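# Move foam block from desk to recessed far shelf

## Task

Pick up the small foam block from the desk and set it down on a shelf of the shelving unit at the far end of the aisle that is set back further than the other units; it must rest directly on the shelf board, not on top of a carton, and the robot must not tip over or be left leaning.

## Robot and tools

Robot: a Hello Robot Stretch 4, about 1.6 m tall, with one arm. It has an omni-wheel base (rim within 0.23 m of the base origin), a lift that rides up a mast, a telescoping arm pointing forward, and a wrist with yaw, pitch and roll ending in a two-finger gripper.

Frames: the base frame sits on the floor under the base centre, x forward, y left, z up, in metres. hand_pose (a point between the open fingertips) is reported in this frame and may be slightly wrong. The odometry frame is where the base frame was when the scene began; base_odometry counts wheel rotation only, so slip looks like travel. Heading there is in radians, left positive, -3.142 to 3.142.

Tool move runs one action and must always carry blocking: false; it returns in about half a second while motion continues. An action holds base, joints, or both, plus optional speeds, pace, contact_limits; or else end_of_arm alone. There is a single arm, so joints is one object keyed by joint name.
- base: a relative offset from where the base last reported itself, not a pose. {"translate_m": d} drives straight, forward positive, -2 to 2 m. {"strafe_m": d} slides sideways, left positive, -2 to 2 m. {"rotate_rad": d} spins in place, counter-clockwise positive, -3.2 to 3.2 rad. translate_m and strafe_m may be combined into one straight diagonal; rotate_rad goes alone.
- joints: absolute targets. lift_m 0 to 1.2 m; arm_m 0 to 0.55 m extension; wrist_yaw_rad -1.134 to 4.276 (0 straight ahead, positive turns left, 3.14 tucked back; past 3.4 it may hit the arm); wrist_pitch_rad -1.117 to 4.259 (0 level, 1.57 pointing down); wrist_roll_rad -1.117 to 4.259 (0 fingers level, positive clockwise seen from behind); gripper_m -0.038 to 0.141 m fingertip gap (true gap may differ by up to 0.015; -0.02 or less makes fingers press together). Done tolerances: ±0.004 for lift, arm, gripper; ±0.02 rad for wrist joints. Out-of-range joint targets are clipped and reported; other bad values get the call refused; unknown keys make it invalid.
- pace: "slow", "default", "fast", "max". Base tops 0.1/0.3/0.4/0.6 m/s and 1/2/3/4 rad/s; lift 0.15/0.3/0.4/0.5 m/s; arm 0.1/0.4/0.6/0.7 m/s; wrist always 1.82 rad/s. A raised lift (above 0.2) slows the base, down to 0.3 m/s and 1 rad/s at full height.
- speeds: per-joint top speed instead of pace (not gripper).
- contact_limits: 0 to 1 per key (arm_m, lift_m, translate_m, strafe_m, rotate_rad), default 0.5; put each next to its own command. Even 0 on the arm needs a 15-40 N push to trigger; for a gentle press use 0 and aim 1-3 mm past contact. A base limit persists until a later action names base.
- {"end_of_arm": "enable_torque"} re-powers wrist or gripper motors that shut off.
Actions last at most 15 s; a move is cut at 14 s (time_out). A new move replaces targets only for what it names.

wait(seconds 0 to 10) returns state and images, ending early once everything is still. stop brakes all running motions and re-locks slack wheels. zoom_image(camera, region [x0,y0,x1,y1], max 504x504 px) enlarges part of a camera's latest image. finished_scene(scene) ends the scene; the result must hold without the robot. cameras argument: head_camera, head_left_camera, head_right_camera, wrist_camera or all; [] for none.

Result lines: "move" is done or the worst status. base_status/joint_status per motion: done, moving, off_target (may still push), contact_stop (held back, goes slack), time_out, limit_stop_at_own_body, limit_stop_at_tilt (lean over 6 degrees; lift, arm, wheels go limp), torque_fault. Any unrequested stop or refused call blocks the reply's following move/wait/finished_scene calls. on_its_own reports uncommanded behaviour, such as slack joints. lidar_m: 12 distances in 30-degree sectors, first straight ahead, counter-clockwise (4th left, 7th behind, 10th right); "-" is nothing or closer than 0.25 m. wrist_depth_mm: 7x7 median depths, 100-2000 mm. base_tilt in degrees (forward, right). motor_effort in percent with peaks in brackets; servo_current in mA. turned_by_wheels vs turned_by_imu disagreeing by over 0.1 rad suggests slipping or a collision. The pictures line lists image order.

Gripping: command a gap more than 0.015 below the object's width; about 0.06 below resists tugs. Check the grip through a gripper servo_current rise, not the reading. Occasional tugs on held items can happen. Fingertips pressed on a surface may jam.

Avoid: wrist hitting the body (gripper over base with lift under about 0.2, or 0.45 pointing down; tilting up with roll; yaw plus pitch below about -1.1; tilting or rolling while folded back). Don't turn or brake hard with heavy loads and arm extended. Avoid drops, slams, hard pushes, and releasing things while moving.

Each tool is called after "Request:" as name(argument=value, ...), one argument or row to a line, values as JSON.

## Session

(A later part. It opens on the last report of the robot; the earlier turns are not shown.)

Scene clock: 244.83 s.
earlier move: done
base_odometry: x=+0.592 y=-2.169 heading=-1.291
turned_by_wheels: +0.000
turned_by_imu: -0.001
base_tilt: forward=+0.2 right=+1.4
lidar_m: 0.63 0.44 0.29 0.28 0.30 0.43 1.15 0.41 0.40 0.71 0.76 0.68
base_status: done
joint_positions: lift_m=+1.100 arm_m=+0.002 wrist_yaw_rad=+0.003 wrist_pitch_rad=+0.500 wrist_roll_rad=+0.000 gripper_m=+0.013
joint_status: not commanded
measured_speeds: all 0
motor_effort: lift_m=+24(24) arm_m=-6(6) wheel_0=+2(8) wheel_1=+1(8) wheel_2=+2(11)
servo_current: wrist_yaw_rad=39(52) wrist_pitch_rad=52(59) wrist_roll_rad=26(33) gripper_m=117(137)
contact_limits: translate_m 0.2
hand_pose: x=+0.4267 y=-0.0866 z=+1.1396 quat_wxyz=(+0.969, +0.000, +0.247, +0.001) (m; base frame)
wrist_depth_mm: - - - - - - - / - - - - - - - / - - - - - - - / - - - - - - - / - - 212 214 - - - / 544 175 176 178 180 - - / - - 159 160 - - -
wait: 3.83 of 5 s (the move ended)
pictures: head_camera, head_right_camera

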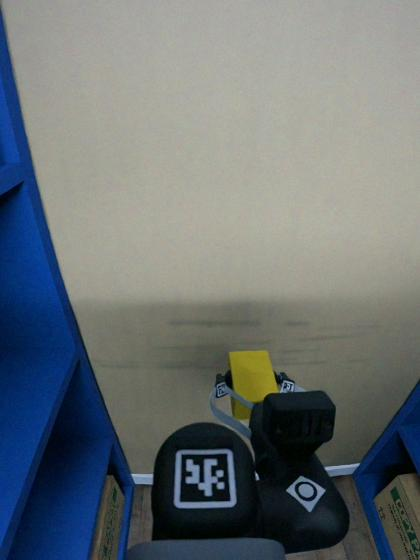

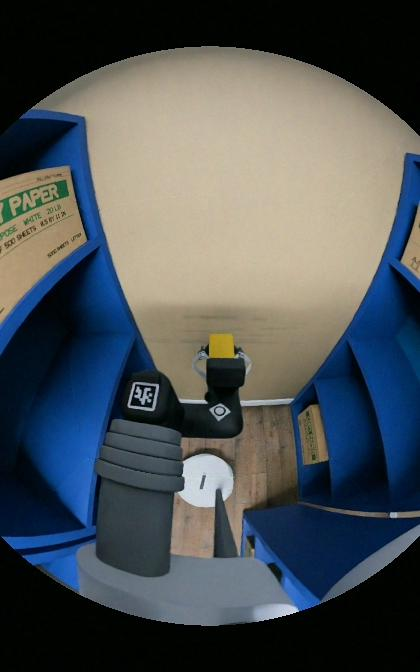

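Request:
move(
  base={"rotate_rad": -1.575},
  contact_limits={"rotate_rad": 0.3},
  blocking=false,
  cameras=[],
)

Request:
wait(
  seconds=3.5,
  cameras=["head_camera", "wrist_camera"],
)

Scene clock: 252.13 s.
move: moving
base_odometry: x=+0.592 y=-2.169 heading=-1.461
turned_by_wheels: -0.170
turned_by_imu: -0.168
base_tilt: forward=+0.5 right=+1.4
lidar_m: 0.63 0.55 0.30 0.28 0.29 0.36 0.73 0.52 0.37 0.64 0.72 0.70
base_status: rotate_rad moving
joint_positions: lift_m=+1.100 arm_m=+0.002 wrist_yaw_rad=+0.003 wrist_pitch_rad=+0.500 wrist_roll_rad=+0.000 gripper_m=+0.013
joint_status: not commanded
measured_speeds: translate_m=+0.001 strafe_m=+0.000 rotate_rad=-0.643 lift_m=+0.000 arm_m=+0.000 wrist_yaw_rad=+0.000 wrist_pitch_rad=+0.000 wrist_roll_rad=+0.000
motor_effort: lift_m=+24(24) arm_m=-6(6) wheel_0=+5(7) wheel_1=+5(7) wheel_2=+5(6)
servo_current: wrist_yaw_rad=33(39) wrist_pitch_rad=46(46) wrist_roll_rad=26(33) gripper_m=111(124)
contact_limits: rotate_rad 0.3
hand_pose: x=+0.4267 y=-0.0866 z=+1.1396 quat_wxyz=(+0.969, +0.000, +0.247, +0.001) (m; base frame)
wrist_depth_mm: - - - - - - - / - - - - - - - / - - - - - - - / - - - - - - - / - - 212 214 - - - / - 174 176 177 179 - - / - - 158 159 - - -
pictures: none
No camera images: "cameras" was empty.

Scene clock: 254.20 s.
earlier move: done
base_odometry: x=+0.592 y=-2.169 heading=-2.865
turned_by_wheels: -1.404
turned_by_imu: -1.387
base_tilt: forward=+0.3 right=+1.3
lidar_m: 0.71 0.74 0.66 0.64 0.42 0.31 0.29 0.31 0.43 1.11 0.41 0.39
base_status: done
joint_positions: lift_m=+1.100 arm_m=+0.002 wrist_yaw_rad=+0.003 wrist_pitch_rad=+0.500 wrist_roll_rad=+0.000 gripper_m=+0.013
joint_status: not commanded
measured_speeds: all 0
motor_effort: lift_m=+22(24) arm_m=-6(6) wheel_0=+3(7) wheel_1=+2(8) wheel_2=+2(7)
servo_current: wrist_yaw_rad=33(46) wrist_pitch_rad=52(52) wrist_roll_rad=33(33) gripper_m=117(130)
contact_limits: rotate_rad 0.3
hand_pose: x=+0.4267 y=-0.0866 z=+1.1397 quat_wxyz=(+0.969, +0.000, +0.247, +0.001) (m; base frame)
wrist_depth_mm: - - - - - 373 273 / 931 - - - - 373 259 / - - - - - 373 273 / - - - - 591 370 272 / - - 212 213 - 364 267 / - 175 176 178 180 338 266 / - - 159 160 - 312 264
wait: 2.07 of 3.5 s (the move ended)
pictures: head_camera, wrist_camera
camera_calibration:
wrist_camera: T_world_to_cam=[[-0.018285, -0.997961, 0.0611448, -0.171094], [-0.498784, -0.043897, -0.865614, 1.2486], [0.866533, -0.0463258, -0.496964, 0.422269], [0, 0, 0, 1]] pos_world=[0.253745, -0.0963734, 1.30112]

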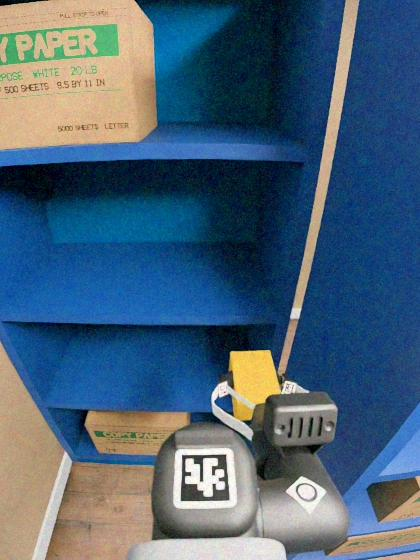

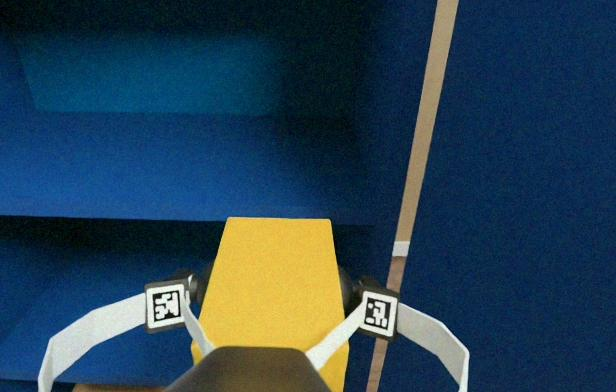

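Request:
move(
  base={"strafe_m": 0.17},
  joints={"arm_m": 0.47},
  contact_limits={"arm_m": 0.2},
  blocking=false,
  cameras=[],
)

Request:
wait(
  seconds=3,
  cameras=[],
)

Request:
move(
  joints={"lift_m": 1.0},
  contact_limits={"lift_m": 0.2},
  blocking=false,
  cameras=[],
)

Request:
wait(
  seconds=2,
  cameras=["wrist_camera", "head_camera"],
)

Scene clock: 338.57 s.
move: moving
base_odometry: x=+0.602 y=-2.205 heading=-2.865
turned_by_wheels: +0.000
turned_by_imu: -0.001
base_tilt: forward=+0.4 right=+1.3
lidar_m: 0.70 0.74 0.63 0.59 0.42 0.31 0.29 0.32 0.43 1.10 0.41 0.42
base_status: strafe_m moving
joint_positions: lift_m=+1.100 arm_m=+0.054 wrist_yaw_rad=+0.003 wrist_pitch_rad=+0.500 wrist_roll_rad=+0.000 gripper_m=+0.013
joint_status: arm_m moving
measured_speeds: translate_m=+0.001 strafe_m=+0.144 rotate_rad=-0.004 lift_m=+0.000 arm_m=+0.199 wrist_yaw_rad=+0.000 wrist_pitch_rad=+0.000 wrist_roll_rad=+0.000
motor_effort: lift_m=+22(22) arm_m=+7(8) wheel_0=-10(10) wheel_1=+9(10) wheel_2=+0(1)
servo_current: wrist_yaw_rad=33(46) wrist_pitch_rad=46(52) wrist_roll_rad=26(33) gripper_m=117(130)
contact_limits: arm_m 0.2
hand_pose: x=+0.4787 y=-0.0866 z=+1.1397 quat_wxyz=(+0.969, +0.000, +0.247, +0.001) (m; base frame)
wrist_depth_mm: - - - - - 384 306 / 854 - - - - 384 324 / - - - - - 404 320 / - - - - - 402 304 / - - 211 215 - 402 301 / - 175 176 178 180 397 314 / - - 159 160 699 349 312
pictures: none
No camera images: "cameras" was empty.

Scene clock: 340.53 s.
earlier move: done
base_odometry: x=+0.638 y=-2.332 heading=-2.865
turned_by_wheels: +0.000
turned_by_imu: +0.000
base_tilt: forward=+0.4 right=+1.5
lidar_m: 0.71 0.70 0.50 0.46 0.42 0.31 0.27 0.33 0.44 1.11 0.52 0.61
base_status: done
joint_positions: lift_m=+1.100 arm_m=+0.470 wrist_yaw_rad=+0.003 wrist_pitch_rad=+0.500 wrist_roll_rad=+0.000 gripper_m=+0.013
joint_status: all done
measured_speeds: all 0
motor_effort: lift_m=+22(22) arm_m=+7(10) wheel_0=-2(11) wheel_1=+1(10) wheel_2=+0(1)
servo_current: wrist_yaw_rad=33(46) wrist_pitch_rad=33(59) wrist_roll_rad=26(39) gripper_m=130(130)
contact_limits: arm_m 0.2
hand_pose: x=+0.8940 y=-0.0866 z=+1.1397 quat_wxyz=(+0.969, +0.000, +0.247, +0.001) (m; base frame)
wrist_depth_mm: - - - - - - - / - - - - - - - / - - - - - - - / - - - - - - - / - - 213 216 - - - / - 175 176 178 179 - 410 / - - 159 160 - - -
wait: 1.97 of 3 s (the move ended)
pictures: none
No camera images: "cameras" was empty.

Scene clock: 341.03 s.
move: moving
base_odometry: x=+0.638 y=-2.332 heading=-2.865
turned_by_wheels: +0.000
turned_by_imu: +0.000
base_tilt: forward=+0.3 right=+1.5
lidar_m: 0.72 0.68 0.49 0.46 0.41 0.32 0.29 0.32 0.44 1.11 0.51 0.60
base_status: not commanded
joint_positions: lift_m=+1.061 arm_m=+0.470 wrist_yaw_rad=+0.003 wrist_pitch_rad=+0.500 wrist_roll_rad=+0.000 gripper_m=+0.013
joint_status: lift_m moving
measured_speeds: translate_m=+0.000 strafe_m=+0.000 rotate_rad=+0.000 lift_m=-0.149 arm_m=+0.000 wrist_yaw_rad=+0.000 wrist_pitch_rad=+0.000 wrist_roll_rad=+0.000
motor_effort: lift_m=+13(21) arm_m=+7(7) wheel_0=-2(2) wheel_1=+1(1) wheel_2=+0(0)
servo_current: wrist_yaw_rad=39(46) wrist_pitch_rad=39(52) wrist_roll_rad=20(33) gripper_m=124(124)
contact_limits: arm_m 0.2; lift_m 0.2
hand_pose: x=+0.8940 y=-0.0866 z=+1.1011 quat_wxyz=(+0.969, +0.000, +0.247, +0.001) (m; base frame)
wrist_depth_mm: - - - - - - - / - - - - - - - / - - - - - - - / - - - - - - - / - - 212 216 - - - / - 174 176 178 179 - - / - - 160 160 - - -
pictures: none
No camera images: "cameras" was empty.

Scene clock: 341.97 s.
earlier move: done
base_odometry: x=+0.638 y=-2.332 heading=-2.865
turned_by_wheels: +0.000
turned_by_imu: +0.000
base_tilt: forward=+0.4 right=+1.4
lidar_m: 0.71 0.69 0.50 0.47 0.42 0.29 0.29 0.31 0.43 1.11 0.51 0.60
base_status: not commanded
joint_positions: lift_m=+1.000 arm_m=+0.470 wrist_yaw_rad=+0.003 wrist_pitch_rad=+0.500 wrist_roll_rad=+0.000 gripper_m=+0.013
joint_status: all done
measured_speeds: all 0
motor_effort: lift_m=+14(21) arm_m=+7(7) wheel_0=-2(2) wheel_1=+1(1) wheel_2=+0(0)
servo_current: wrist_yaw_rad=39(46) wrist_pitch_rad=39(52) wrist_roll_rad=26(33) gripper_m=124(124)
contact_limits: arm_m 0.2; lift_m 0.2
hand_pose: x=+0.8940 y=-0.0866 z=+1.0404 quat_wxyz=(+0.969, +0.000, +0.247, +0.001) (m; base frame)
wrist_depth_mm: - - - - - - - / - - - - - - - / - - - - - - - / - - - - - - 418 / - - 211 215 - - - / - 175 176 178 179 - - / - - 159 159 - - -
wait: 0.93 of 2 s (the move ended)
pictures: head_camera, wrist_camera
camera_calibration:
wrist_camera: T_world_to_cam=[[-0.0182875, -0.997961, 0.0611447, -0.156473], [-0.498784, -0.0438957, -0.865614, 1.39567], [0.866533, -0.0463279, -0.496965, -0.0320199], [0, 0, 0, 1]] pos_world=[0.721025, -0.0963736, 1.20177]

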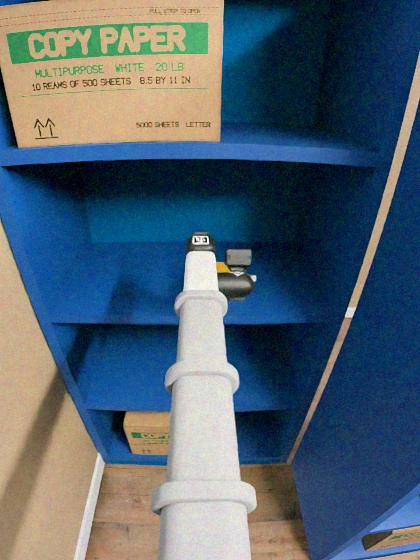

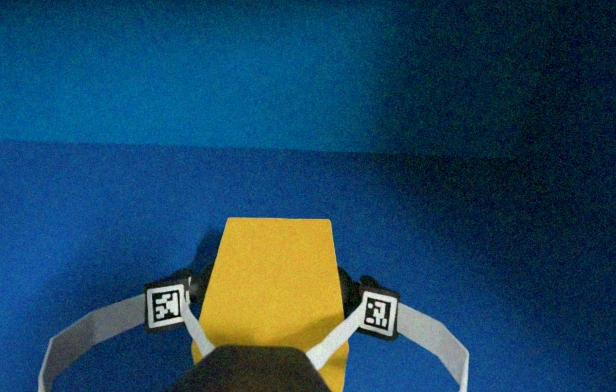

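Request:
move(
  joints={"lift_m": 0.976},
  speeds={"lift_m": 0.05},
  contact_limits={"lift_m": 0.05},
  blocking=false,
  cameras=[],
)

Request:
wait(
  seconds=1,
  cameras=["wrist_camera"],
)

Scene clock: 346.70 s.
move: moving
base_odometry: x=+0.638 y=-2.332 heading=-2.865
turned_by_wheels: +0.000
turned_by_imu: -0.001
base_tilt: forward=+0.4 right=+1.2
lidar_m: 0.70 0.70 0.49 0.47 0.43 0.30 0.30 0.32 0.44 1.12 0.52 0.61
base_status: not commanded
joint_positions: lift_m=+0.979 arm_m=+0.470 wrist_yaw_rad=+0.003 wrist_pitch_rad=+0.500 wrist_roll_rad=+0.000 gripper_m=+0.013
joint_status: lift_m moving
measured_speeds: translate_m=+0.000 strafe_m=+0.000 rotate_rad=+0.000 lift_m=-0.044 arm_m=+0.000 wrist_yaw_rad=+0.000 wrist_pitch_rad=+0.000 wrist_roll_rad=+0.000
motor_effort: lift_m=+14(15) arm_m=+7(7) wheel_0=-2(2) wheel_1=+1(1) wheel_2=+0(0)
servo_current: wrist_yaw_rad=39(46) wrist_pitch_rad=39(52) wrist_roll_rad=26(33) gripper_m=117(124)
contact_limits: arm_m 0.2; lift_m 0.05
hand_pose: x=+0.8940 y=-0.0866 z=+1.0192 quat_wxyz=(+0.969, +0.000, +0.247, +0.001) (m; base frame)
wrist_depth_mm: - - - - - - - / - - - - - - - / - - - - - - - / - - - - - - - / - - 212 213 - - - / - 175 176 178 179 - - / - - 158 159 - - -
pictures: none
No camera images: "cameras" was empty.

Scene clock: 347.17 s.
earlier move: done
base_odometry: x=+0.638 y=-2.332 heading=-2.865
turned_by_wheels: +0.000
turned_by_imu: +0.000
base_tilt: forward=+0.3 right=+1.4
lidar_m: 0.71 0.70 0.49 0.47 0.42 0.31 0.27 0.33 0.44 1.11 0.51 0.62
base_status: not commanded
joint_positions: lift_m=+0.976 arm_m=+0.470 wrist_yaw_rad=+0.003 wrist_pitch_rad=+0.500 wrist_roll_rad=+0.000 gripper_m=+0.013
joint_status: all done
measured_speeds: all 0
motor_effort: lift_m=+13(15) arm_m=+7(7) wheel_0=-2(2) wheel_1=+1(1) wheel_2=+0(0)
servo_current: wrist_yaw_rad=39(46) wrist_pitch_rad=26(52) wrist_roll_rad=20(33) gripper_m=117(124)
contact_limits: arm_m 0.2; lift_m 0.05
hand_pose: x=+0.8940 y=-0.0866 z=+1.0165 quat_wxyz=(+0.969, +0.000, +0.247, +0.001) (m; base frame)
wrist_depth_mm: - - - - - - - / - - - - - - - / - - - - - - - / - - - - - - - / - - 212 214 - - - / - 175 175 177 179 - - / - - 158 158 - - -
wait: 0.47 of 1 s (the move ended)
pictures: wrist_camera
camera_calibration:
wrist_camera: T_world_to_cam=[[-0.0182873, -0.997961, 0.0611448, -0.155013], [-0.498784, -0.0438958, -0.865614, 1.375], [0.866533, -0.0463278, -0.496965, -0.0438934], [0, 0, 0, 1]] pos_world=[0.721027, -0.0963736, 1.17788]

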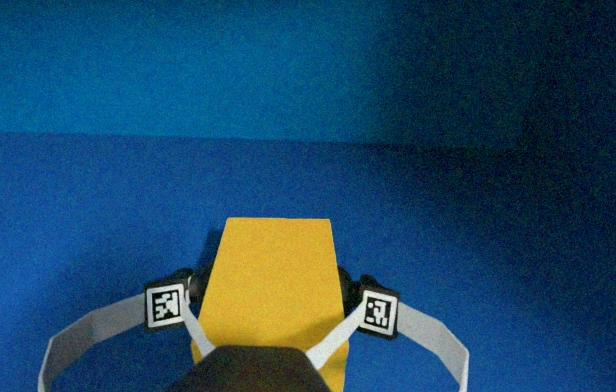

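Request:
move(
  joints={"lift_m": 0.962},
  speeds={"lift_m": 0.03},
  contact_limits={"lift_m": 0.0},
  blocking=false,
  cameras=[],
)

Request:
wait(
  seconds=0.8,
  cameras=["wrist_camera"],
)

Scene clock: 351.53 s.
move: moving
base_odometry: x=+0.638 y=-2.332 heading=-2.865
turned_by_wheels: +0.000
turned_by_imu: -0.001
base_tilt: forward=+0.2 right=+1.4
lidar_m: 0.72 0.68 0.48 0.47 0.41 0.30 0.27 0.31 0.43 1.11 0.52 0.62
base_status: not commanded
joint_positions: lift_m=+0.963 arm_m=+0.470 wrist_yaw_rad=+0.003 wrist_pitch_rad=+0.495 wrist_roll_rad=+0.000 gripper_m=+0.013
joint_status: lift_m moving
measured_speeds: translate_m=+0.000 strafe_m=+0.000 rotate_rad=+0.000 lift_m=-0.021 arm_m=+0.000 wrist_yaw_rad=+0.000 wrist_pitch_rad=-0.016 wrist_roll_rad=+0.000
motor_effort: lift_m=+7(14) arm_m=+7(7) wheel_0=-2(2) wheel_1=+1(1) wheel_2=+0(0)
servo_current: wrist_yaw_rad=26(39) wrist_pitch_rad=39(52) wrist_roll_rad=26(33) gripper_m=104(124)
contact_limits: arm_m 0.2; lift_m 0
hand_pose: x=+0.8947 y=-0.0866 z=+1.0046 quat_wxyz=(+0.970, +0.000, +0.245, +0.001) (m; base frame)
wrist_depth_mm: - - - - - - - / - - - - - - - / - - - - - - - / - - - - - - - / - - 210 211 - - - / - 173 169 174 180 - - / - - 155 134 - - -
pictures: none
No camera images: "cameras" was empty.

Scene clock: 351.90 s.
earlier move: done
base_odometry: x=+0.638 y=-2.332 heading=-2.865
turned_by_wheels: +0.000
turned_by_imu: +0.000
base_tilt: forward=+0.2 right=+1.3
lidar_m: 0.72 0.68 0.51 0.46 0.42 0.30 0.29 0.32 0.43 1.11 0.52 0.61
base_status: not commanded
joint_positions: lift_m=+0.963 arm_m=+0.470 wrist_yaw_rad=+0.003 wrist_pitch_rad=+0.494 wrist_roll_rad=+0.000 gripper_m=+0.013
joint_status: all done
measured_speeds: all 0
motor_effort: lift_m=+8(14) arm_m=+7(7) wheel_0=-2(2) wheel_1=+1(1) wheel_2=+0(0)
servo_current: wrist_yaw_rad=33(39) wrist_pitch_rad=59(59) wrist_roll_rad=26(33) gripper_m=98(124)
contact_limits: arm_m 0.2; lift_m 0
hand_pose: x=+0.8948 y=-0.0866 z=+1.0044 quat_wxyz=(+0.970, +0.000, +0.245, +0.001) (m; base frame)
wrist_depth_mm: - - - - - - - / - - - - - - - / - - - - - - - / - - - - - - - / - - 208 211 - - - / - 173 168 173 180 - - / - - 155 135 - - -
wait: 0.37 of 0.8 s (the move ended)
pictures: wrist_camera
camera_calibration:
wrist_camera: T_world_to_cam=[[-0.0186434, -0.997962, 0.0610191, -0.15381], [-0.493726, -0.0438804, -0.86851, 1.36329], [0.869418, -0.0463187, -0.491902, -0.0582782], [0, 0, 0, 1]] pos_world=[0.720892, -0.096374, 1.16475]

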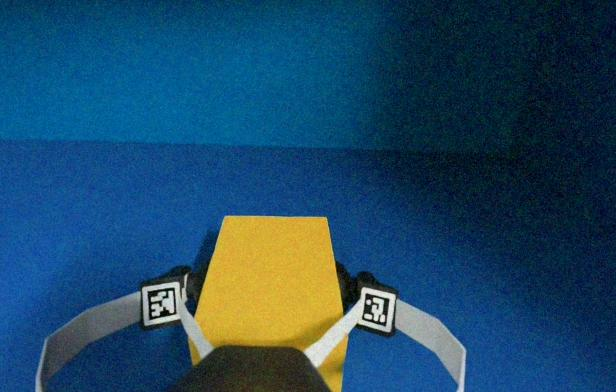

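Request:
move(
  joints={"gripper_m": 0.125, "lift_m": 0.966},
  blocking=false,
  cameras=[],
)

Request:
wait(
  seconds=1.6,
  cameras=["wrist_camera"],
)

Request:
move(
  joints={"arm_m": 0.2},
  blocking=false,
  cameras=[],
)

Request:
wait(
  seconds=1.0,
  cameras=["wrist_camera"],
)

Scene clock: 363.57 s.
move: moving
base_odometry: x=+0.638 y=-2.332 heading=-2.865
turned_by_wheels: +0.000
turned_by_imu: -0.001
base_tilt: forward=+0.3 right=+1.3
lidar_m: 0.72 0.70 0.50 0.46 0.42 0.30 0.28 0.32 0.43 1.10 0.50 0.58
base_status: not commanded
joint_positions: lift_m=+0.966 arm_m=+0.470 wrist_yaw_rad=+0.003 wrist_pitch_rad=+0.494 wrist_roll_rad=+0.000 gripper_m=+0.033
joint_status: lift_m moving; gripper_m moving
measured_speeds: all 0
motor_effort: lift_m=+20(20) arm_m=+7(7) wheel_0=-2(2) wheel_1=+1(1) wheel_2=+0(0)
servo_current: wrist_yaw_rad=39(46) wrist_pitch_rad=52(59) wrist_roll_rad=33(39) gripper_m=13(130)
contact_limits: arm_m 0.2
hand_pose: x=+0.8948 y=-0.0866 z=+1.0075 quat_wxyz=(+0.970, +0.000, +0.245, +0.001) (m; base frame)
wrist_depth_mm: - - - - - - - / - - - - - - - / - - - - - - - / - - - - - - - / - - 211 215 - - - / - 174 173 176 184 - - / - - - 162 - - -
pictures: none
No camera images: "cameras" was empty.

Scene clock: 365.03 s.
earlier move: done
base_odometry: x=+0.638 y=-2.332 heading=-2.865
turned_by_wheels: +0.000
turned_by_imu: +0.000
base_tilt: forward=+0.4 right=+1.5
lidar_m: 0.72 0.70 0.49 0.46 0.40 0.32 0.29 0.32 0.44 1.13 0.51 0.61
base_status: not commanded
joint_positions: lift_m=+0.966 arm_m=+0.470 wrist_yaw_rad=+0.002 wrist_pitch_rad=+0.495 wrist_roll_rad=+0.000 gripper_m=+0.125
joint_status: all done
measured_speeds: all 0
motor_effort: lift_m=+19(20) arm_m=+7(7) wheel_0=-2(2) wheel_1=+1(1) wheel_2=+0(0)
servo_current: wrist_yaw_rad=33(46) wrist_pitch_rad=52(72) wrist_roll_rad=26(39) gripper_m=46(130)
contact_limits: arm_m 0.2
hand_pose: x=+0.8946 y=-0.0870 z=+1.0073 quat_wxyz=(+0.970, +0.000, +0.245, +0.001) (m; base frame)
wrist_depth_mm: - - - - - - - / - - - - - - - / - - - - - - - / - - - 246 - - - / - - 201 203 - - - / - 186 189 183 195 - - / - - - 109 - - -
wait: 1.47 of 1.6 s (the move ended)
pictures: wrist_camera
camera_calibration:
wrist_camera: T_world_to_cam=[[-0.019892, -0.997937, 0.0610345, -0.153219], [-0.494388, -0.0432429, -0.868165, 1.36605], [0.869014, -0.0474443, -0.492508, -0.0557824], [0, 0, 0, 1]] pos_world=[0.720786, -0.0964777, 1.16784]

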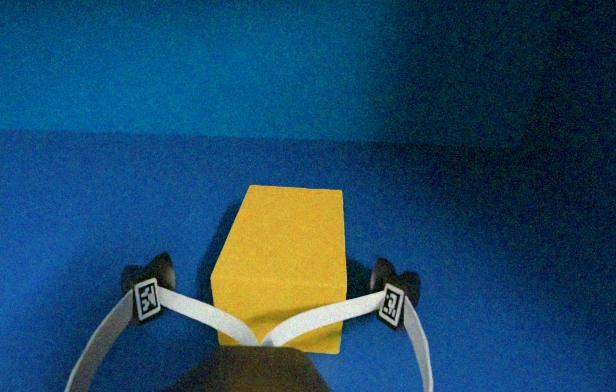

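Scene clock: 365.53 s.
move: moving
base_odometry: x=+0.638 y=-2.332 heading=-2.865
turned_by_wheels: +0.000
turned_by_imu: +0.000
base_tilt: forward=+0.2 right=+1.3
lidar_m: 0.71 0.69 0.48 0.47 0.42 0.31 0.27 0.32 0.43 1.10 0.51 0.62
base_status: not commanded
joint_positions: lift_m=+0.966 arm_m=+0.418 wrist_yaw_rad=+0.002 wrist_pitch_rad=+0.495 wrist_roll_rad=+0.000 gripper_m=+0.125
joint_status: arm_m moving
measured_speeds: translate_m=+0.000 strafe_m=+0.000 rotate_rad=+0.000 lift_m=+0.000 arm_m=-0.198 wrist_yaw_rad=+0.000 wrist_pitch_rad=+0.000 wrist_roll_rad=+0.000
motor_effort: lift_m=+19(19) arm_m=-5(9) wheel_0=-2(2) wheel_1=+1(1) wheel_2=+0(0)
servo_current: wrist_yaw_rad=39(46) wrist_pitch_rad=39(52) wrist_roll_rad=26(33) gripper_m=39(46)
hand_pose: x=+0.8427 y=-0.0870 z=+1.0073 quat_wxyz=(+0.970, +0.000, +0.245, +0.001) (m; base frame)
wrist_depth_mm: - - - - - - - / - - - - - - - / - - - - - - - / - - 244 259 - - - / - - 229 228 - - - / - 188 - 237 194 - - / - - - - - - -
pictures: none
No camera images: "cameras" was empty.

Scene clock: 366.53 s.
earlier move: moving
base_odometry: x=+0.638 y=-2.332 heading=-2.865
turned_by_wheels: +0.000
turned_by_imu: +0.000
base_tilt: forward=+0.4 right=+1.4
lidar_m: 0.72 0.70 0.49 0.48 0.41 0.31 0.29 0.34 0.43 1.13 0.51 0.62
base_status: not commanded
joint_positions: lift_m=+0.966 arm_m=+0.204 wrist_yaw_rad=+0.002 wrist_pitch_rad=+0.500 wrist_roll_rad=+0.000 gripper_m=+0.125
joint_status: arm_m moving
measured_speeds: translate_m=+0.000 strafe_m=+0.000 rotate_rad=+0.000 lift_m=+0.000 arm_m=-0.059 wrist_yaw_rad=+0.000 wrist_pitch_rad=+0.000 wrist_roll_rad=+0.000
motor_effort: lift_m=+19(19) arm_m=-5(9) wheel_0=-2(2) wheel_1=+1(1) wheel_2=+0(0)
servo_current: wrist_yaw_rad=39(46) wrist_pitch_rad=46(52) wrist_roll_rad=26(39) gripper_m=39(52)
hand_pose: x=+0.6279 y=-0.0870 z=+1.0060 quat_wxyz=(+0.969, +0.000, +0.247, +0.001) (m; base frame)
wrist_depth_mm: - - - - - - - / - - - - - - - / - - - - - - - / - - - - - - - / - - - - - - - / - 189 - - 195 - - / - - - - - - 455
wait: 1.00 s; no rest
pictures: wrist_camera
camera_calibration:
wrist_camera: T_world_to_cam=[[-0.0195774, -0.997937, 0.0611452, -0.158756], [-0.498846, -0.043251, -0.865611, 1.23327], [0.866469, -0.0474484, -0.49697, 0.181473], [0, 0, 0, 1]] pos_world=[0.454863, -0.0964774, 1.16743]

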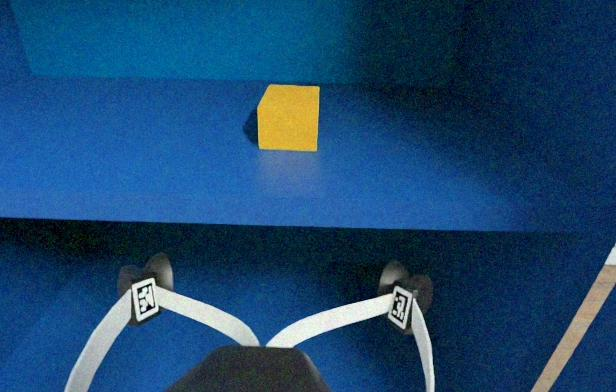

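Request:
finished_scene(
  scene=2,
)

The scene is finished: the task was done.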